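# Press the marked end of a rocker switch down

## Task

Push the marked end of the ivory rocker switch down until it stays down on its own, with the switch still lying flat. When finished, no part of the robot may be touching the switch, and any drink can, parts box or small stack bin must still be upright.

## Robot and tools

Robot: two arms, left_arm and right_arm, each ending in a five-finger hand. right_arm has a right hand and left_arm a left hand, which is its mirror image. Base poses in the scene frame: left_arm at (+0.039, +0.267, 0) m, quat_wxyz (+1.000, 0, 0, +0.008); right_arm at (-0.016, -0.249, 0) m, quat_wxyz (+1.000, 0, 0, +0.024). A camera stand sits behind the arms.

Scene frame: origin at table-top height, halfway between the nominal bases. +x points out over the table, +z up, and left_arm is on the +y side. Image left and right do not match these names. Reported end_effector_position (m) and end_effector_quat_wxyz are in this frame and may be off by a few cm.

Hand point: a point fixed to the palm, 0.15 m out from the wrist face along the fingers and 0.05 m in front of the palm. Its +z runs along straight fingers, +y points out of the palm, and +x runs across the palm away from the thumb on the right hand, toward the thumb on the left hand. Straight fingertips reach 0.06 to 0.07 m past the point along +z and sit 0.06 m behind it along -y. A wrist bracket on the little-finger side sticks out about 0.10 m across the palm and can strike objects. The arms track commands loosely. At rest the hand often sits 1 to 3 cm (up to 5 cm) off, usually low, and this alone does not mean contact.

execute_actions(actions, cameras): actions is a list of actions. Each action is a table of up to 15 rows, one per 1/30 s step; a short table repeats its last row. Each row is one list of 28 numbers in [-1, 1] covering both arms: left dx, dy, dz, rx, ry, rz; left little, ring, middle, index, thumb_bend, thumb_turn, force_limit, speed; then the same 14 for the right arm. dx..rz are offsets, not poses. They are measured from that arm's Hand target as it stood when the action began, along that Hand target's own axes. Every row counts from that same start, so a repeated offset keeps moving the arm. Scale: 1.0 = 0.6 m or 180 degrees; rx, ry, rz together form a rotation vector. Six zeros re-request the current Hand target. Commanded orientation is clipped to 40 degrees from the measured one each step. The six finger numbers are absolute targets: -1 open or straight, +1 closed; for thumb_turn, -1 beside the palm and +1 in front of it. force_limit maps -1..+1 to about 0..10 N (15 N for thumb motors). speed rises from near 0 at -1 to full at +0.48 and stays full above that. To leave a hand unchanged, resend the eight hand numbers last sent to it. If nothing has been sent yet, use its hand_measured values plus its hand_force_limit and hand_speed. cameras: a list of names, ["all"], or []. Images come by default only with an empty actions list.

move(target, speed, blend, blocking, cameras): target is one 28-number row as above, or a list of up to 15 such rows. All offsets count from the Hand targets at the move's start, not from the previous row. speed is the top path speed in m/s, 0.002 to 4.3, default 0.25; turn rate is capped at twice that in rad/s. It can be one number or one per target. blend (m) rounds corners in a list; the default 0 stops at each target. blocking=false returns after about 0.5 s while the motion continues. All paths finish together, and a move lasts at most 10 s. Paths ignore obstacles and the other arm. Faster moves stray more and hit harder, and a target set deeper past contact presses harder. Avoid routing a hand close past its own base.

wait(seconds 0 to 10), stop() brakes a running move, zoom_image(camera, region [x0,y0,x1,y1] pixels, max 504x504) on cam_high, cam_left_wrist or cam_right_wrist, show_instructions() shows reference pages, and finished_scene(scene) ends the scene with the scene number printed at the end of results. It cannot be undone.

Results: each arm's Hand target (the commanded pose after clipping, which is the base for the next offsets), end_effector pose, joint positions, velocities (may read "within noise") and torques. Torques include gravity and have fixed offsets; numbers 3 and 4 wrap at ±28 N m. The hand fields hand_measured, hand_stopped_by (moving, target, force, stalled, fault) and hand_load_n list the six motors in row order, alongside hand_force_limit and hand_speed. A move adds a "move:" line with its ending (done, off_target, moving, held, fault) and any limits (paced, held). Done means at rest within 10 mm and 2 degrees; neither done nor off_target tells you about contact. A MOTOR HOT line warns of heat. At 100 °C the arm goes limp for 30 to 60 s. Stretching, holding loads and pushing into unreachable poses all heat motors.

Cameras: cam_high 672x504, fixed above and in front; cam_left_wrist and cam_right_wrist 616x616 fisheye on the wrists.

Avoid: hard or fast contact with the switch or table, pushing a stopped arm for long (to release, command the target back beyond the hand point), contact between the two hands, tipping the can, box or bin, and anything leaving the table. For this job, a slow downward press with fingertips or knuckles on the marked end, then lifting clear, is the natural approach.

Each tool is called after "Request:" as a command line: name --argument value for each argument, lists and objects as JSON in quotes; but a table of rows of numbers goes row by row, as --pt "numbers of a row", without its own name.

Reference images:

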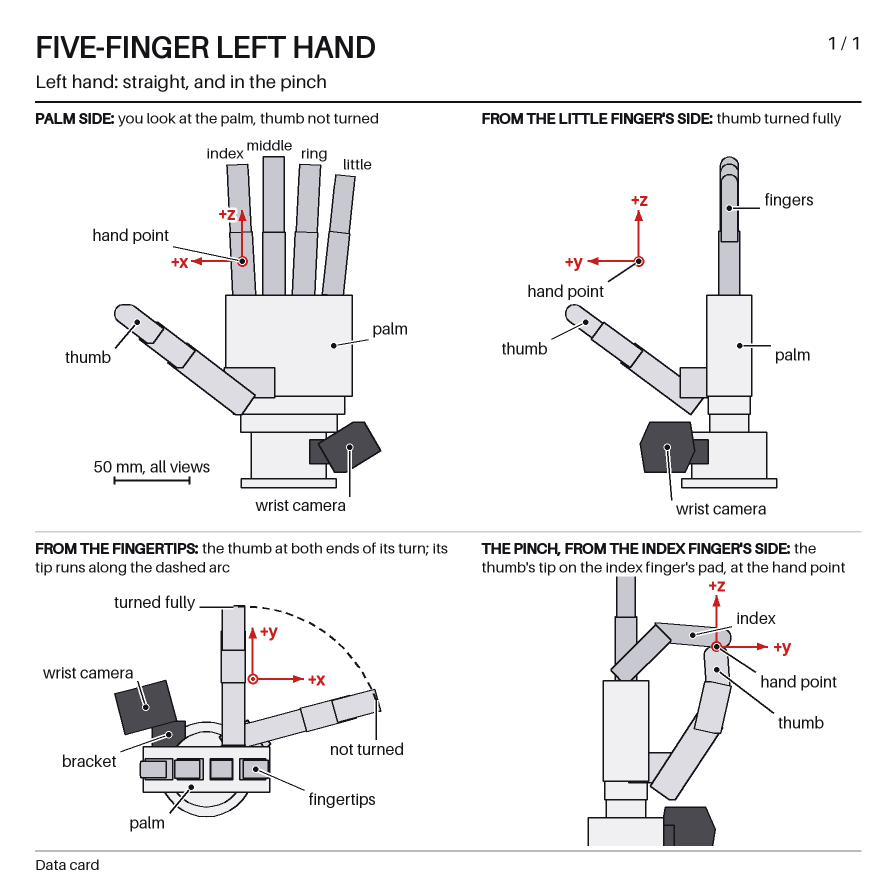

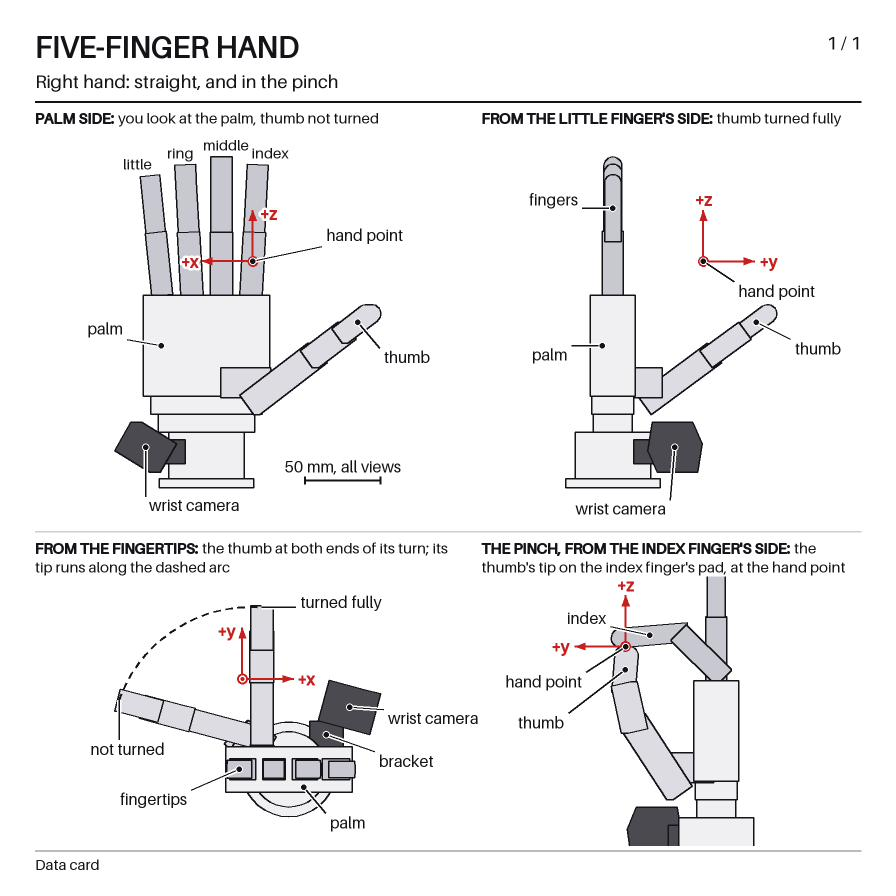

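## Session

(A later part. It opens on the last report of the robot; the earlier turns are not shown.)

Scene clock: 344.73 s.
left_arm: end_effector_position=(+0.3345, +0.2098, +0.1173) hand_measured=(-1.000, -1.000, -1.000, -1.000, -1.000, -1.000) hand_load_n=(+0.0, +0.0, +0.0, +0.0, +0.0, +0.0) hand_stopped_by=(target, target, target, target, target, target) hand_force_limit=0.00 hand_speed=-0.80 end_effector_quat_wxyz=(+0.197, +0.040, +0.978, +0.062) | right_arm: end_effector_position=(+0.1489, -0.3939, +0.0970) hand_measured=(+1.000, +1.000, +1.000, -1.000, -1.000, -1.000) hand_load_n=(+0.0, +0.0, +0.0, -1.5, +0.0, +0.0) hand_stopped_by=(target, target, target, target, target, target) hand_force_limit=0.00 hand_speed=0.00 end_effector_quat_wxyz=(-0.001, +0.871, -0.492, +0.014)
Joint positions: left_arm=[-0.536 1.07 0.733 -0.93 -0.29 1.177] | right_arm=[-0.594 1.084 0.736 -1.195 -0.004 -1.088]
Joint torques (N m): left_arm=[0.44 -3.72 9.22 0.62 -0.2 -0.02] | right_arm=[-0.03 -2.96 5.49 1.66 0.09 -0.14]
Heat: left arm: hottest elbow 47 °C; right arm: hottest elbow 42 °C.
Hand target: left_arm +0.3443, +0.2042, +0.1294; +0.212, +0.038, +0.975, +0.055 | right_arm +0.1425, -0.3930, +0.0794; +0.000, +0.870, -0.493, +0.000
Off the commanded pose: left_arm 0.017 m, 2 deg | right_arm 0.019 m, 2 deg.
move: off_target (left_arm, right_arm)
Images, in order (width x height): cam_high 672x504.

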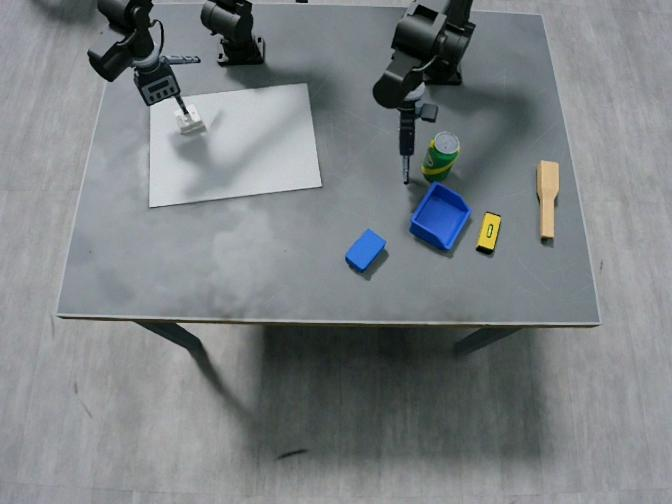

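Request:
move --pt "0 0 0 0 0 0 -1 -1 -1 -1 -1 -1 0 -0.8 0.0142 -0.005 -0.02 0 0 0 1 1 1 -1 -1 -1 0 0" --pt "0 0 0 0 0 0 -1 -1 -1 -1 -1 -1 0 -0.8 0.0283 -0.0099 -0.05 0 0 0 1 1 1 -1 -1 -1 0 0" --pt "0 0 0 0 0 0 -1 -1 -1 -1 -1 -1 0 -0.8 0.0354 -0.0124 -0.125 0 0 0 1 1 1 -1 -1 -1 0 0" --speed 0.08 --blend '[0.003,0.003,0]' --cameras '["cam_high"]'

Request:
zoom_image --camera "cam_high" --region '[168, 98, 208, 138]'

Scene clock: 351.83 s.
left_arm: end_effector_position=(+0.3345, +0.2098, +0.1173) hand_measured=(-1.000, -1.000, -1.000, -1.000, -1.000, -1.000) hand_load_n=(+0.0, +0.0, +0.0, +0.0, +0.0, +0.0) hand_stopped_by=(target, target, target, target, target, target) hand_force_limit=0.00 hand_speed=-0.80 end_effector_quat_wxyz=(+0.197, +0.040, +0.978, +0.062) | right_arm: end_effector_position=(+0.1483, -0.3958, +0.1365) hand_measured=(+1.000, +1.000, +1.000, -1.000, -1.000, -1.000) hand_load_n=(+0.0, +0.0, +0.0, +0.0, +0.0, +0.0) hand_stopped_by=(target, target, target, target, target, target) hand_force_limit=0.00 hand_speed=0.00 end_effector_quat_wxyz=(-0.002, +0.870, -0.492, -0.025)
Joint positions: left_arm=[-0.536 1.07 0.733 -0.93 -0.29 1.177] | right_arm=[-0.599 1.114 0.853 -1.359 -0.002 -1.093]
Joint torques (N m): left_arm=[0.62 -3.84 9.39 0.68 -0.2 -0.05] | right_arm=[-0.38 -6.12 12.03 -0.32 0.08 -0.23]
Heat: left arm: hottest elbow 47 °C; right arm: hottest elbow 42 °C.
Hand target: left_arm +0.3443, +0.2042, +0.1294; +0.212, +0.038, +0.975, +0.055 | right_arm +0.1598, -0.4074, +0.1544; +0.000, +0.870, -0.493, +0.000
Off the commanded pose: left_arm 0.017 m, 2 deg | right_arm 0.024 m, 3 deg.
move: off_target (left_arm, right_arm)
Images, in order (width x height): cam_high 672x504.

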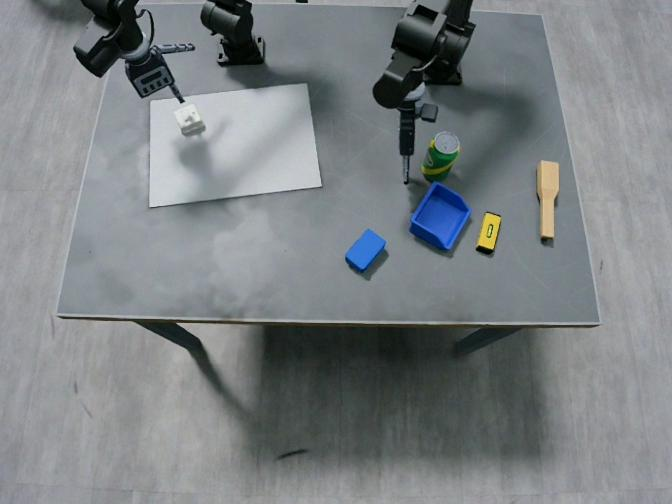

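Scaled by 12.600 from the camera's 672x504 image, which has a finer 960x720 frame.

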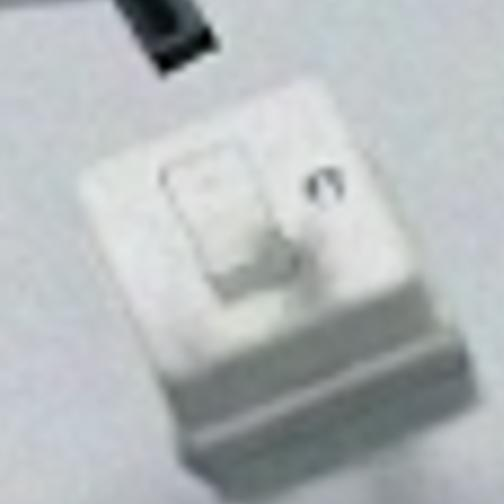

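Request:
finished_scene --scene 2

The scene is finished: the task was done.


## Next scene

The same job, from a new start.

Reference images:

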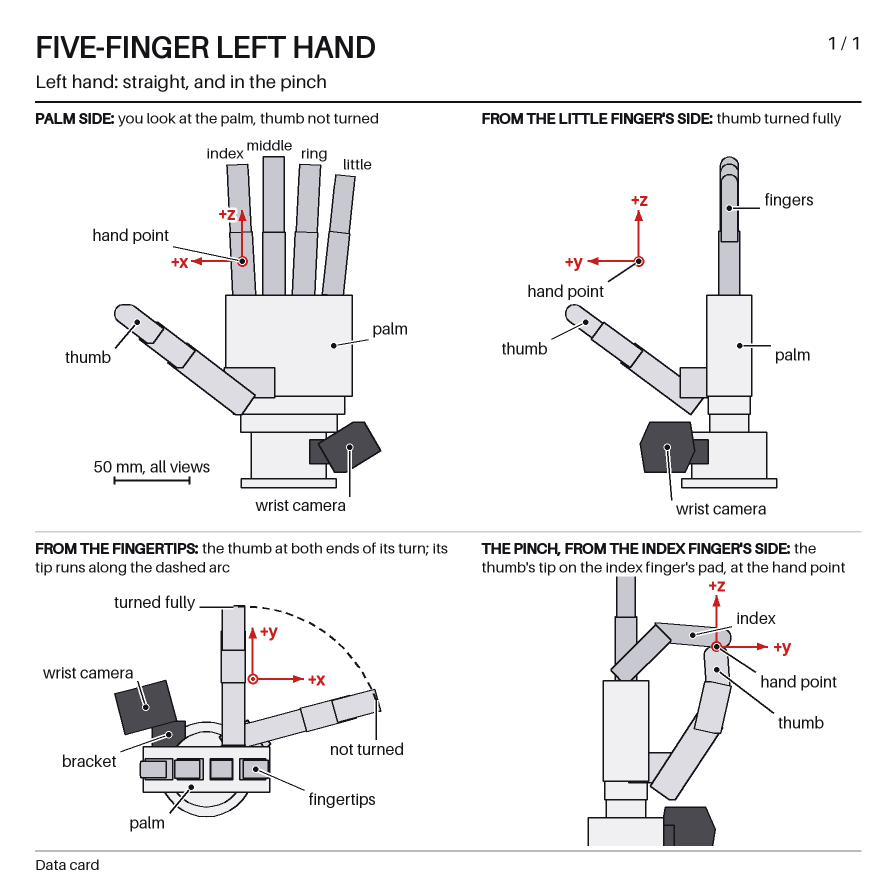

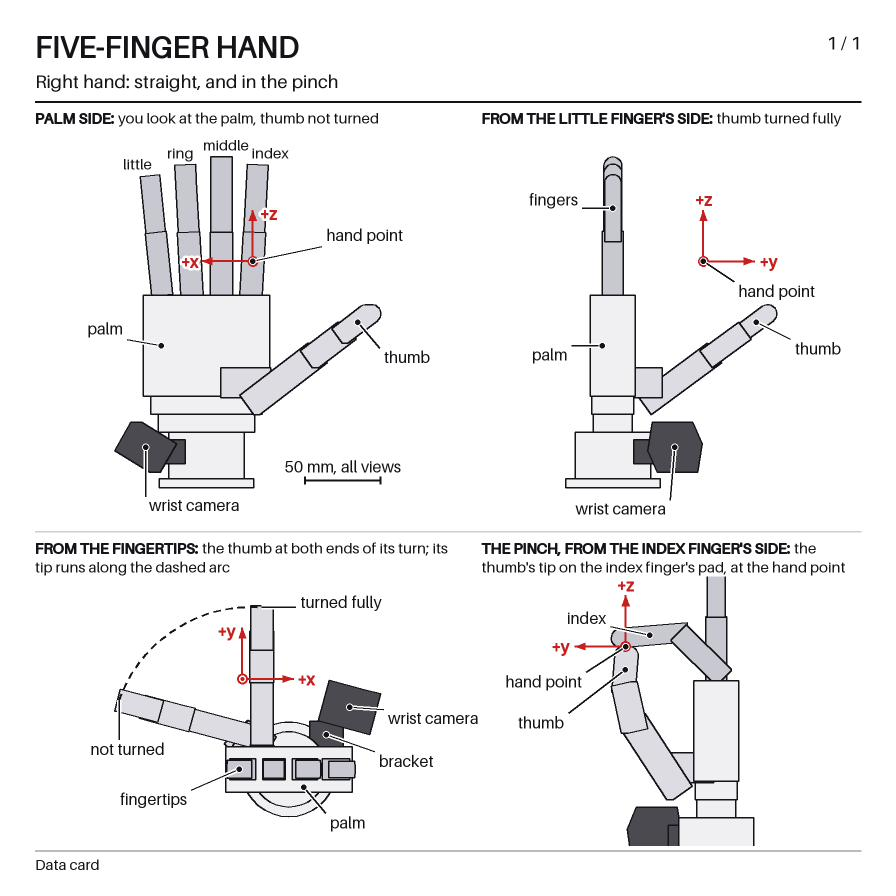

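Request:
execute_actions --actions '[]'

Scene clock: 0.00 s.
left_arm: end_effector_position=(+0.4245, +0.3383, +0.1614) hand_measured=(-1.000, -1.000, -1.000, -1.000, -1.000, -1.000) hand_load_n=(+0.0, +0.0, +0.0, +0.0, +0.0, +0.0) hand_stopped_by=(target, target, target, target, target, target) hand_force_limit=0.00 hand_speed=-0.80 end_effector_quat_wxyz=(-0.285, +0.745, -0.361, +0.482) | right_arm: end_effector_position=(+0.2646, +0.0198, +0.1187) hand_measured=(-1.000, -1.000, -1.000, -1.000, -1.000, -1.000) hand_load_n=(+0.0, +0.0, +0.0, +0.0, +0.0, +0.0) hand_stopped_by=(target, target, target, target, target, target) hand_force_limit=0.00 hand_speed=-0.80 end_effector_quat_wxyz=(+0.175, -0.673, +0.708, +0.126)
Joint positions: left_arm=[0.484 0.882 0.415 0.054 0.386 -0.422] | right_arm=[0.403 1.316 0.891 -0.877 -0.346 0.549]
Joint velocities: within noise
Joint torques (N m): no reading
Motor temperatures (°C): left_arm=[35 34 38 31 35 31] | right_arm=[34 34 35 34 32 32]
Heat: left arm: hottest elbow 38 °C; right arm: hottest elbow 35 °C.
Hand target: left_arm +0.4331, +0.3429, +0.1798; -0.298, +0.734, -0.361, +0.492 | right_arm +0.2726, +0.0237, +0.1262; -0.185, +0.673, -0.705, -0.123
camera_calibration:
cam_left_wrist: T_world_to_cam=[[0.312282, 0.350796, 0.882849, -0.394614], [-0.426244, -0.77879, 0.46022, 0.352358], [0.848997, -0.520027, -0.0936773, -0.0509625], [0, 0, 0, 1]] pos_world=[0.316688, 0.386341, 0.181449]
cam_right_wrist: T_world_to_cam=[[-0.979715, -0.147717, -0.13542, 0.277027], [-0.19817, 0.613679, 0.764282, -0.0382915], [-0.0297926, 0.775614, -0.630504, 0.181156], [0, 0, 0, 1]] pos_world=[0.269217, -0.0760872, 0.181]

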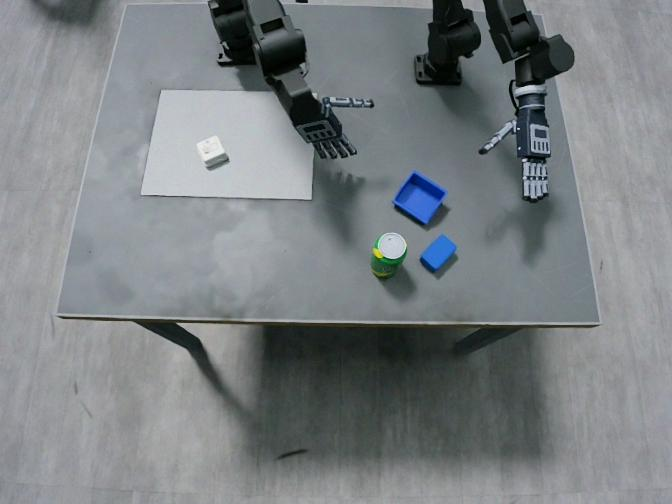

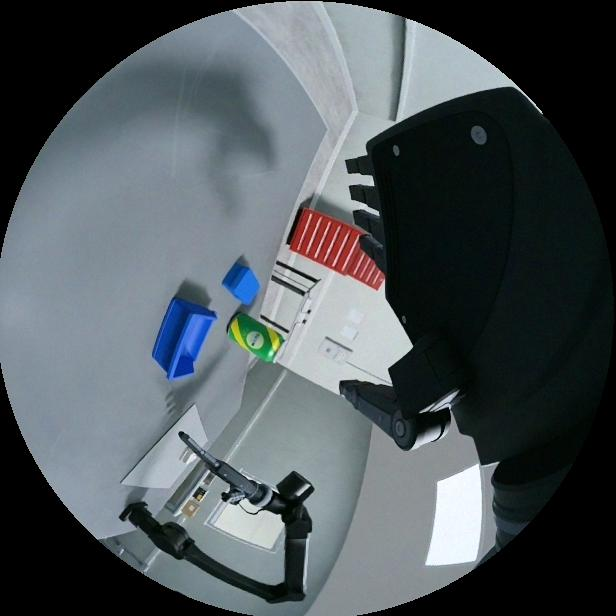

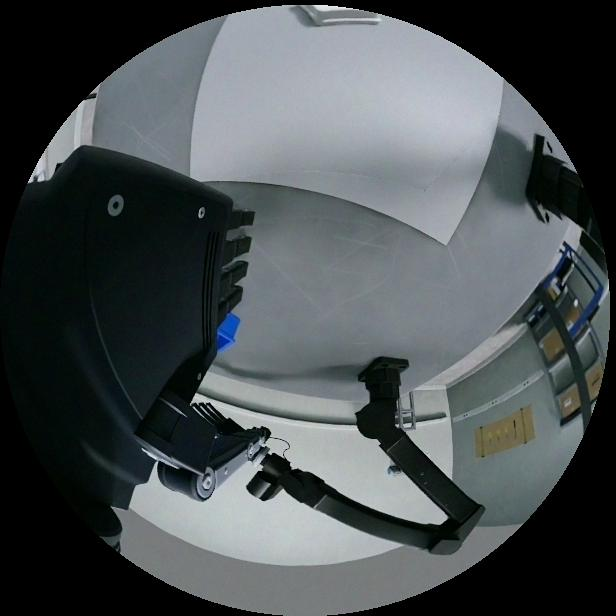

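Request:
zoom_image --camera "cam_high" --region '[192, 131, 232, 171]'

Scaled by 12.600 from the camera's 672x504 image, which has a finer 960x720 frame.

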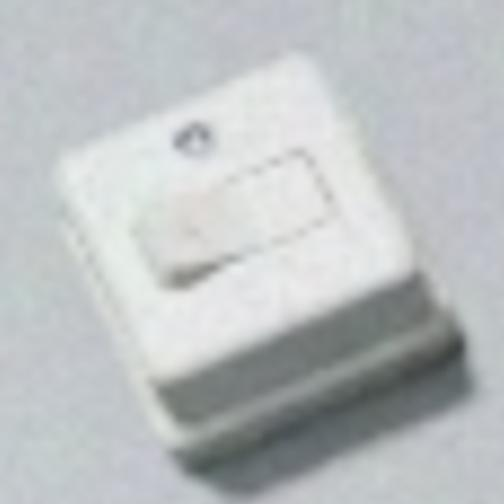

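Request:
move --pt "0 0 0 0 0 0 -1 -1 -1 -1 -1 -1 0 -0.8 0.48 -0.0177 -0.3252 -0.0642 0.1295 -0.1784 1 1 1 -1 -1 -1 0 0" --pt "0 0 0 0 0 0 -1 -1 -1 -1 -1 -1 0 -0.8 0.5013 -0.0138 -0.2802 -0.0642 0.1295 -0.1784 1 1 1 -1 -1 -1 0 0" --speed '[0.25,0.1]' --blend '[0.01,0]' --cameras '["cam_high"]'

Request:
zoom_image --camera "cam_high" --region '[182, 111, 242, 171]'

Scene clock: 32.40 s.
left_arm: end_effector_position=(+0.4245, +0.3383, +0.1614) hand_measured=(-1.000, -1.000, -1.000, -1.000, -1.000, -1.000) hand_load_n=(+0.0, +0.0, +0.0, +0.0, +0.0, -0.5) hand_stopped_by=(target, target, target, target, target, target) hand_force_limit=0.00 hand_speed=-0.80 end_effector_quat_wxyz=(-0.285, +0.745, -0.361, +0.482) | right_arm: end_effector_position=(+0.2553, -0.3176, +0.1541) hand_measured=(+1.000, +1.000, +1.000, -1.000, -1.000, -1.000) hand_load_n=(+0.0, +0.0, +0.0, +0.0, +0.0, +0.0) hand_stopped_by=(target, target, target, target, target, target) hand_force_limit=0.00 hand_speed=0.00 end_effector_quat_wxyz=(+0.001, +0.865, -0.502, +0.001)
Joint positions: left_arm=[0.484 0.882 0.415 0.054 0.386 -0.422] | right_arm=[-0.237 1.266 1.029 -1.332 0.003 -0.708]
Joint torques (N m): left_arm=[0.97 -1.61 10.1 1.77 0.22 -0.08] | right_arm=[-0.15 -6.95 8.31 0.68 -0.13 -0.12]
Motor temperatures (°C): left_arm=[35 35 45 31 35 31] | right_arm=[34 34 39 34 32 32]
Heat: left arm: hottest elbow 45 °C; right arm: hottest elbow 39 °C.
Hand target: left_arm +0.4331, +0.3429, +0.1798; -0.298, +0.734, -0.361, +0.492 | right_arm +0.2574, -0.3198, +0.1502; +0.000, +0.866, -0.500, +0.000
Off the commanded pose: left_arm 0.021 m, 2 deg | right_arm 0.005 m, 0 deg.
move: off_target (left_arm)
Images, in order (width x height): cam_high 672x504.

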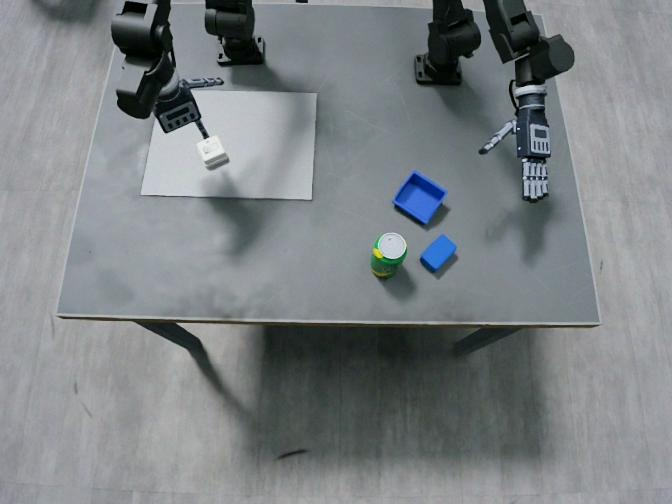

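Scaled by 8.400 from the camera's 672x504 image, which has a finer 960x720 frame.

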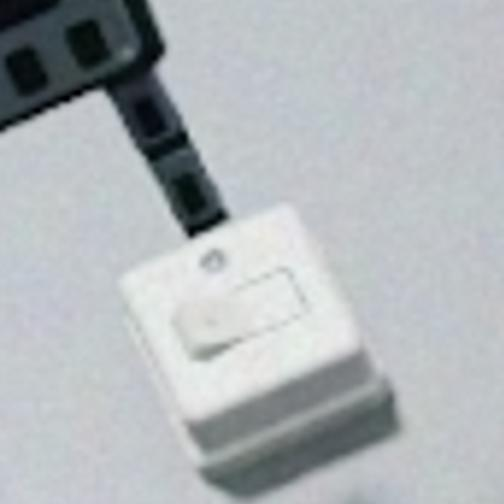

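Request:
move --target '[0,0,0,0,0,0,-1,-1,-1,-1,-1,-1,0,-0.8,0.0143,0.0106,0.0387,0,0,0,1,1,1,-1,-1,-1,0,0]' --speed 0.1 --cameras '["cam_high"]'

Request:
zoom_image --camera "cam_high" --region '[192, 126, 232, 166]'

Scene clock: 50.97 s.
left_arm: end_effector_position=(+0.4245, +0.3383, +0.1614) hand_measured=(-1.000, -1.000, -1.000, -1.000, -1.000, -1.000) hand_load_n=(+0.0, +0.0, +0.0, +0.0, +0.0, +0.0) hand_stopped_by=(target, target, target, target, target, target) hand_force_limit=0.00 hand_speed=-0.80 end_effector_quat_wxyz=(-0.285, +0.745, -0.361, +0.482) | right_arm: end_effector_position=(+0.2582, -0.3276, +0.1344) hand_measured=(+1.000, +1.000, +1.000, -1.000, -1.000, -1.000) hand_load_n=(+0.0, +0.0, +0.0, +0.0, +0.0, +0.0) hand_stopped_by=(target, target, target, target, target, target) hand_force_limit=0.00 hand_speed=0.00 end_effector_quat_wxyz=(-0.001, +0.866, -0.500, +0.006)
Joint positions: left_arm=[0.484 0.882 0.415 0.054 0.386 -0.422] | right_arm=[-0.263 1.285 0.994 -1.267 0.002 -0.738]
Joint torques (N m): left_arm=[0.73 -1.61 10.19 1.62 0.23 -0.06] | right_arm=[-0.21 -7.24 7.43 0.62 -0.11 -0.21]
Heat: left arm: hottest elbow 47 °C; right arm: hottest elbow 40 °C.
Hand target: left_arm +0.4331, +0.3429, +0.1798; -0.298, +0.734, -0.361, +0.492 | right_arm +0.2561, -0.3304, +0.1270; +0.000, +0.866, -0.500, +0.000
Off the commanded pose: left_arm 0.021 m, 2 deg | right_arm 0.008 m, 1 deg.
move: off_target (left_arm)
Images, in order (width x height): cam_high 672x504.

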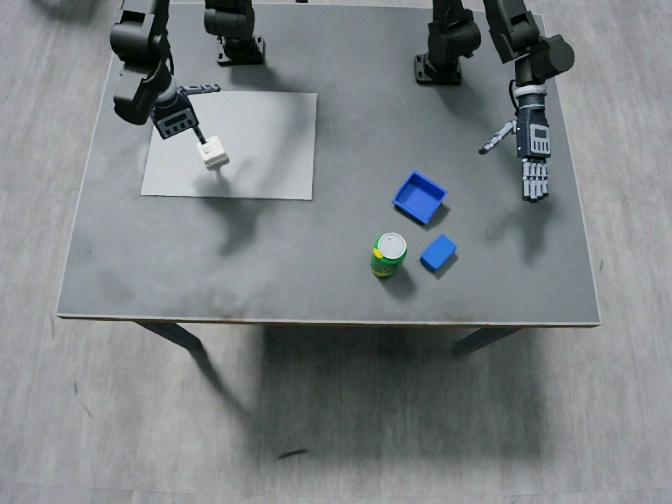

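Scaled by 12.600 from the camera's 672x504 image, which has a finer 960x720 frame.

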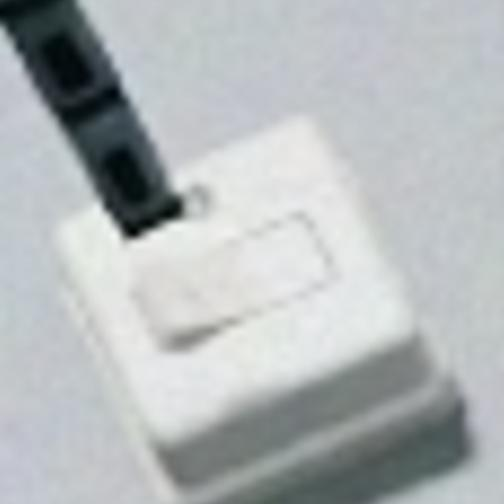

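Request:
move --target '[0,0,0,0,0,0,-1,-1,-1,-1,-1,-1,0,-0.8,-0.0108,-0.0099,0,0,0,0,1,1,1,-1,-1,-1,0,0]' --speed 0.1 --cameras '["cam_high"]'

Request:
zoom_image --camera "cam_high" --region '[192, 126, 232, 166]'

Scene clock: 62.40 s.
left_arm: end_effector_position=(+0.4245, +0.3383, +0.1614) hand_measured=(-1.000, -1.000, -1.000, -1.000, -1.000, -1.000) hand_load_n=(+0.0, +0.0, +0.0, +0.0, +0.0, +0.0) hand_stopped_by=(target, target, target, target, target, target) hand_force_limit=0.00 hand_speed=-0.80 end_effector_quat_wxyz=(-0.285, +0.745, -0.361, +0.482) | right_arm: end_effector_position=(+0.2584, -0.3264, +0.1344) hand_measured=(+1.000, +1.000, +1.000, -1.000, -1.000, -1.000) hand_load_n=(+0.0, +0.0, +0.0, +0.0, +0.0, +0.0) hand_stopped_by=(target, target, target, target, target, target) hand_force_limit=0.00 hand_speed=0.00 end_effector_quat_wxyz=(-0.001, +0.866, -0.500, +0.006)
Joint positions: left_arm=[0.484 0.882 0.415 0.054 0.386 -0.422] | right_arm=[-0.259 1.285 0.994 -1.267 0.002 -0.734]
Joint torques (N m): left_arm=[1.08 -2.08 10.18 1.72 0.18 -0.1] | right_arm=[1.38 -7.24 7.49 0.7 -0.15 -0.04]
Heat: left arm: hottest elbow 48 °C; right arm: hottest elbow 41 °C.
Hand target: left_arm +0.4331, +0.3429, +0.1798; -0.298, +0.734, -0.361, +0.492 | right_arm +0.2580, -0.3219, +0.1270; +0.000, +0.866, -0.500, +0.000
Off the commanded pose: left_arm 0.021 m, 2 deg | right_arm 0.009 m, 1 deg.
move: off_target (left_arm)
Images, in order (width x height): cam_high 672x504.

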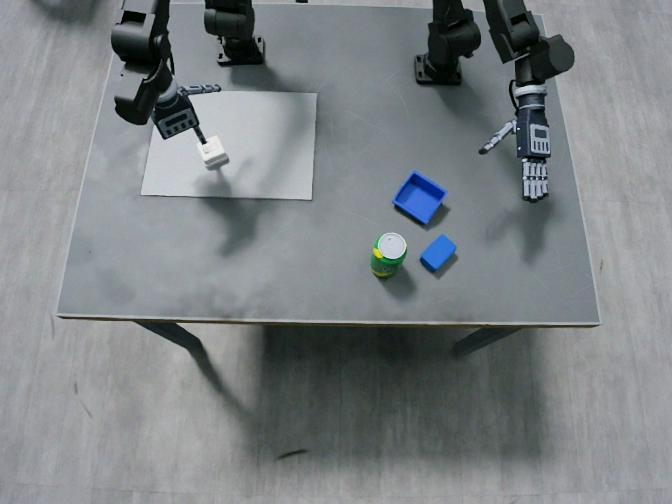

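Scaled by 12.600 from the camera's 672x504 image, which has a finer 960x720 frame.

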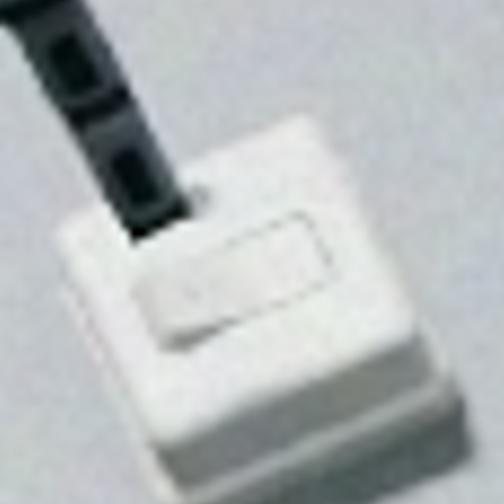

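Request:
move --target '[0,0,0,0,0,0,-1,-1,-1,-1,-1,-1,0,-0.8,-0.0057,0.0062,0.072,0,0,0,1,1,1,-1,-1,-1,0,0]' --speed 0.07 --cameras '["cam_high"]'

Request:
zoom_image --camera "cam_high" --region '[192, 126, 232, 166]'

Scene clock: 68.20 s.
left_arm: end_effector_position=(+0.4245, +0.3383, +0.1614) hand_measured=(-1.000, -1.000, -1.000, -1.000, -1.000, -1.000) hand_load_n=(+0.0, +0.0, +0.0, +0.0, +0.0, +0.0) hand_stopped_by=(target, target, target, target, target, target) hand_force_limit=0.00 hand_speed=-0.80 end_effector_quat_wxyz=(-0.285, +0.745, -0.361, +0.482) | right_arm: end_effector_position=(+0.2567, -0.3254, +0.0976) hand_measured=(+1.000, +1.000, +1.000, -1.000, -1.000, -1.000) hand_load_n=(+0.5, +0.0, +0.0, -1.5, -0.5, +0.0) hand_stopped_by=(target, target, target, target, target, target) hand_force_limit=0.00 hand_speed=0.00 end_effector_quat_wxyz=(-0.004, +0.866, -0.500, +0.012)
Joint positions: left_arm=[0.484 0.882 0.415 0.054 0.386 -0.422] | right_arm=[-0.259 1.305 0.912 -1.152 -0.001 -0.734]
Joint torques (N m): left_arm=[0.73 -2.02 10.11 1.65 0.23 -0.09] | right_arm=[1.55 -6.83 6.48 1.13 0.02 0.05]
Heat: left arm: hottest elbow 48 °C; right arm: hottest elbow 41 °C.
Hand target: left_arm +0.4331, +0.3429, +0.1798; -0.298, +0.734, -0.361, +0.492 | right_arm +0.2530, -0.3209, +0.0837; +0.000, +0.866, -0.500, +0.000
Off the commanded pose: left_arm 0.021 m, 2 deg | right_arm 0.015 m, 2 deg.
move: off_target (left_arm, right_arm)
Images, in order (width x height): cam_high 672x504.

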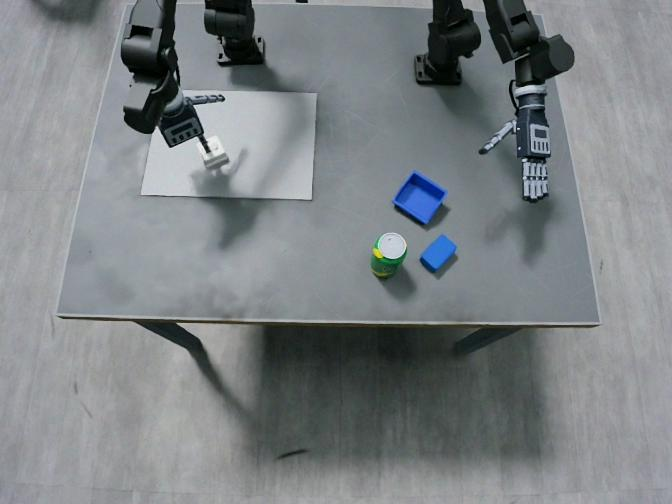

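Scaled by 12.600 from the camera's 672x504 image, which has a finer 960x720 frame.

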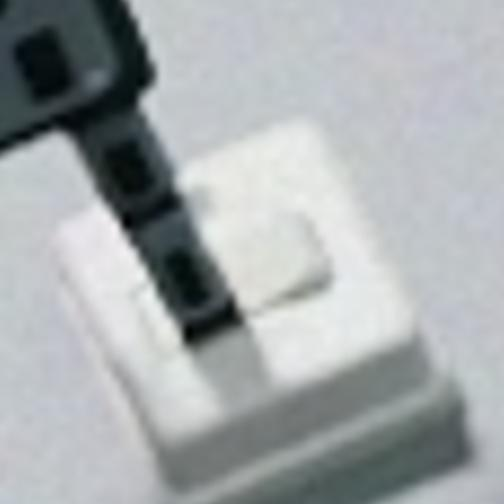

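Request:
move --pt "0 0 0 0 0 0 -1 -1 -1 -1 -1 -1 0 -0.8 0.010 -0.0111 -0.02 0 0 0 1 1 1 -1 -1 -1 0 0" --pt "0 0 0 0 0 0 -1 -1 -1 -1 -1 -1 0 -0.8 0.0201 -0.0223 -0.05 0 0 0 1 1 1 -1 -1 -1 0 0" --pt "0 0 0 0 0 0 -1 -1 -1 -1 -1 -1 0 -0.8 0.0251 -0.0279 -0.125 0 0 0 1 1 1 -1 -1 -1 0 0" --speed 0.08 --blend '[0.003,0.003,0]' --cameras '["cam_high"]'

Request:
zoom_image --camera "cam_high" --region '[192, 126, 232, 166]'

Scene clock: 83.93 s.
left_arm: end_effector_position=(+0.4245, +0.3383, +0.1614) hand_measured=(-1.000, -1.000, -1.000, -1.000, -1.000, -1.000) hand_load_n=(+0.0, +0.0, +0.0, +0.0, +0.0, -0.5) hand_stopped_by=(target, target, target, target, target, target) hand_force_limit=0.00 hand_speed=-0.80 end_effector_quat_wxyz=(-0.285, +0.745, -0.361, +0.482) | right_arm: end_effector_position=(+0.2571, -0.3254, +0.1404) hand_measured=(+1.000, +1.000, +1.000, -1.000, -1.000, -1.000) hand_load_n=(+0.0, +0.0, +0.0, +0.0, +0.0, +0.0) hand_stopped_by=(target, target, target, target, target, target) hand_force_limit=0.00 hand_speed=0.00 end_effector_quat_wxyz=(+0.008, +0.865, -0.501, -0.025)
Joint positions: left_arm=[0.484 0.882 0.415 0.054 0.386 -0.422] | right_arm=[-0.259 1.326 1.035 -1.332 -0.001 -0.732]
Joint torques (N m): left_arm=[0.5 -1.85 10.02 1.61 0.21 -0.07] | right_arm=[1.26 -9.29 12.11 -0.24 0 0]
Heat: left arm: hottest elbow 49 °C; right arm: hottest elbow 40 °C.
Hand target: left_arm +0.4331, +0.3429, +0.1798; -0.298, +0.734, -0.361, +0.492 | right_arm +0.2751, -0.3255, +0.1587; +0.000, +0.866, -0.500, +0.000
Off the commanded pose: left_arm 0.021 m, 2 deg | right_arm 0.026 m, 3 deg.
move: off_target (left_arm, right_arm)
Images, in order (width x height): cam_high 672x504.

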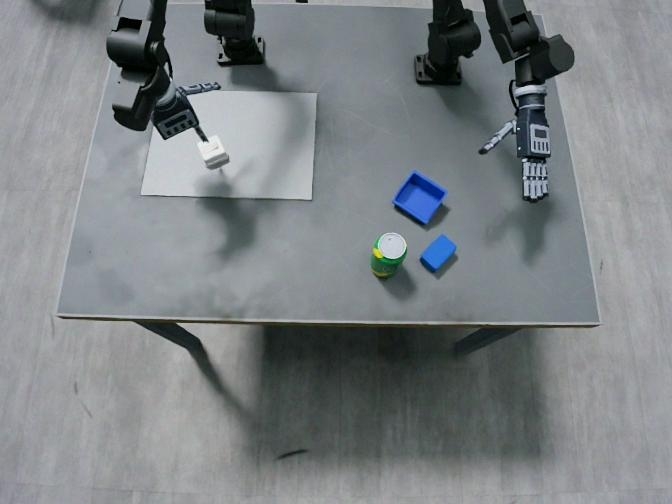

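Scaled by 12.600 from the camera's 672x504 image, which has a finer 960x720 frame.

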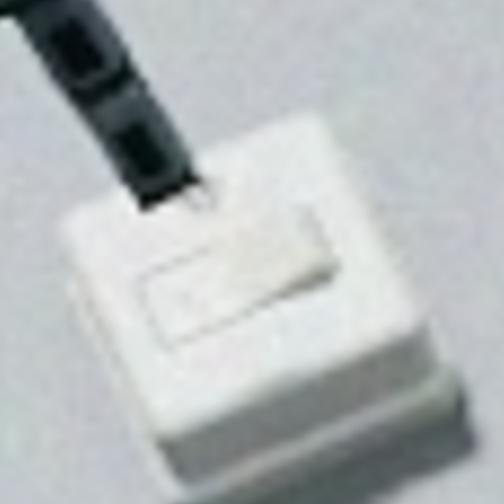

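Request:
finished_scene --scene 3

The scene is finished: the task was done.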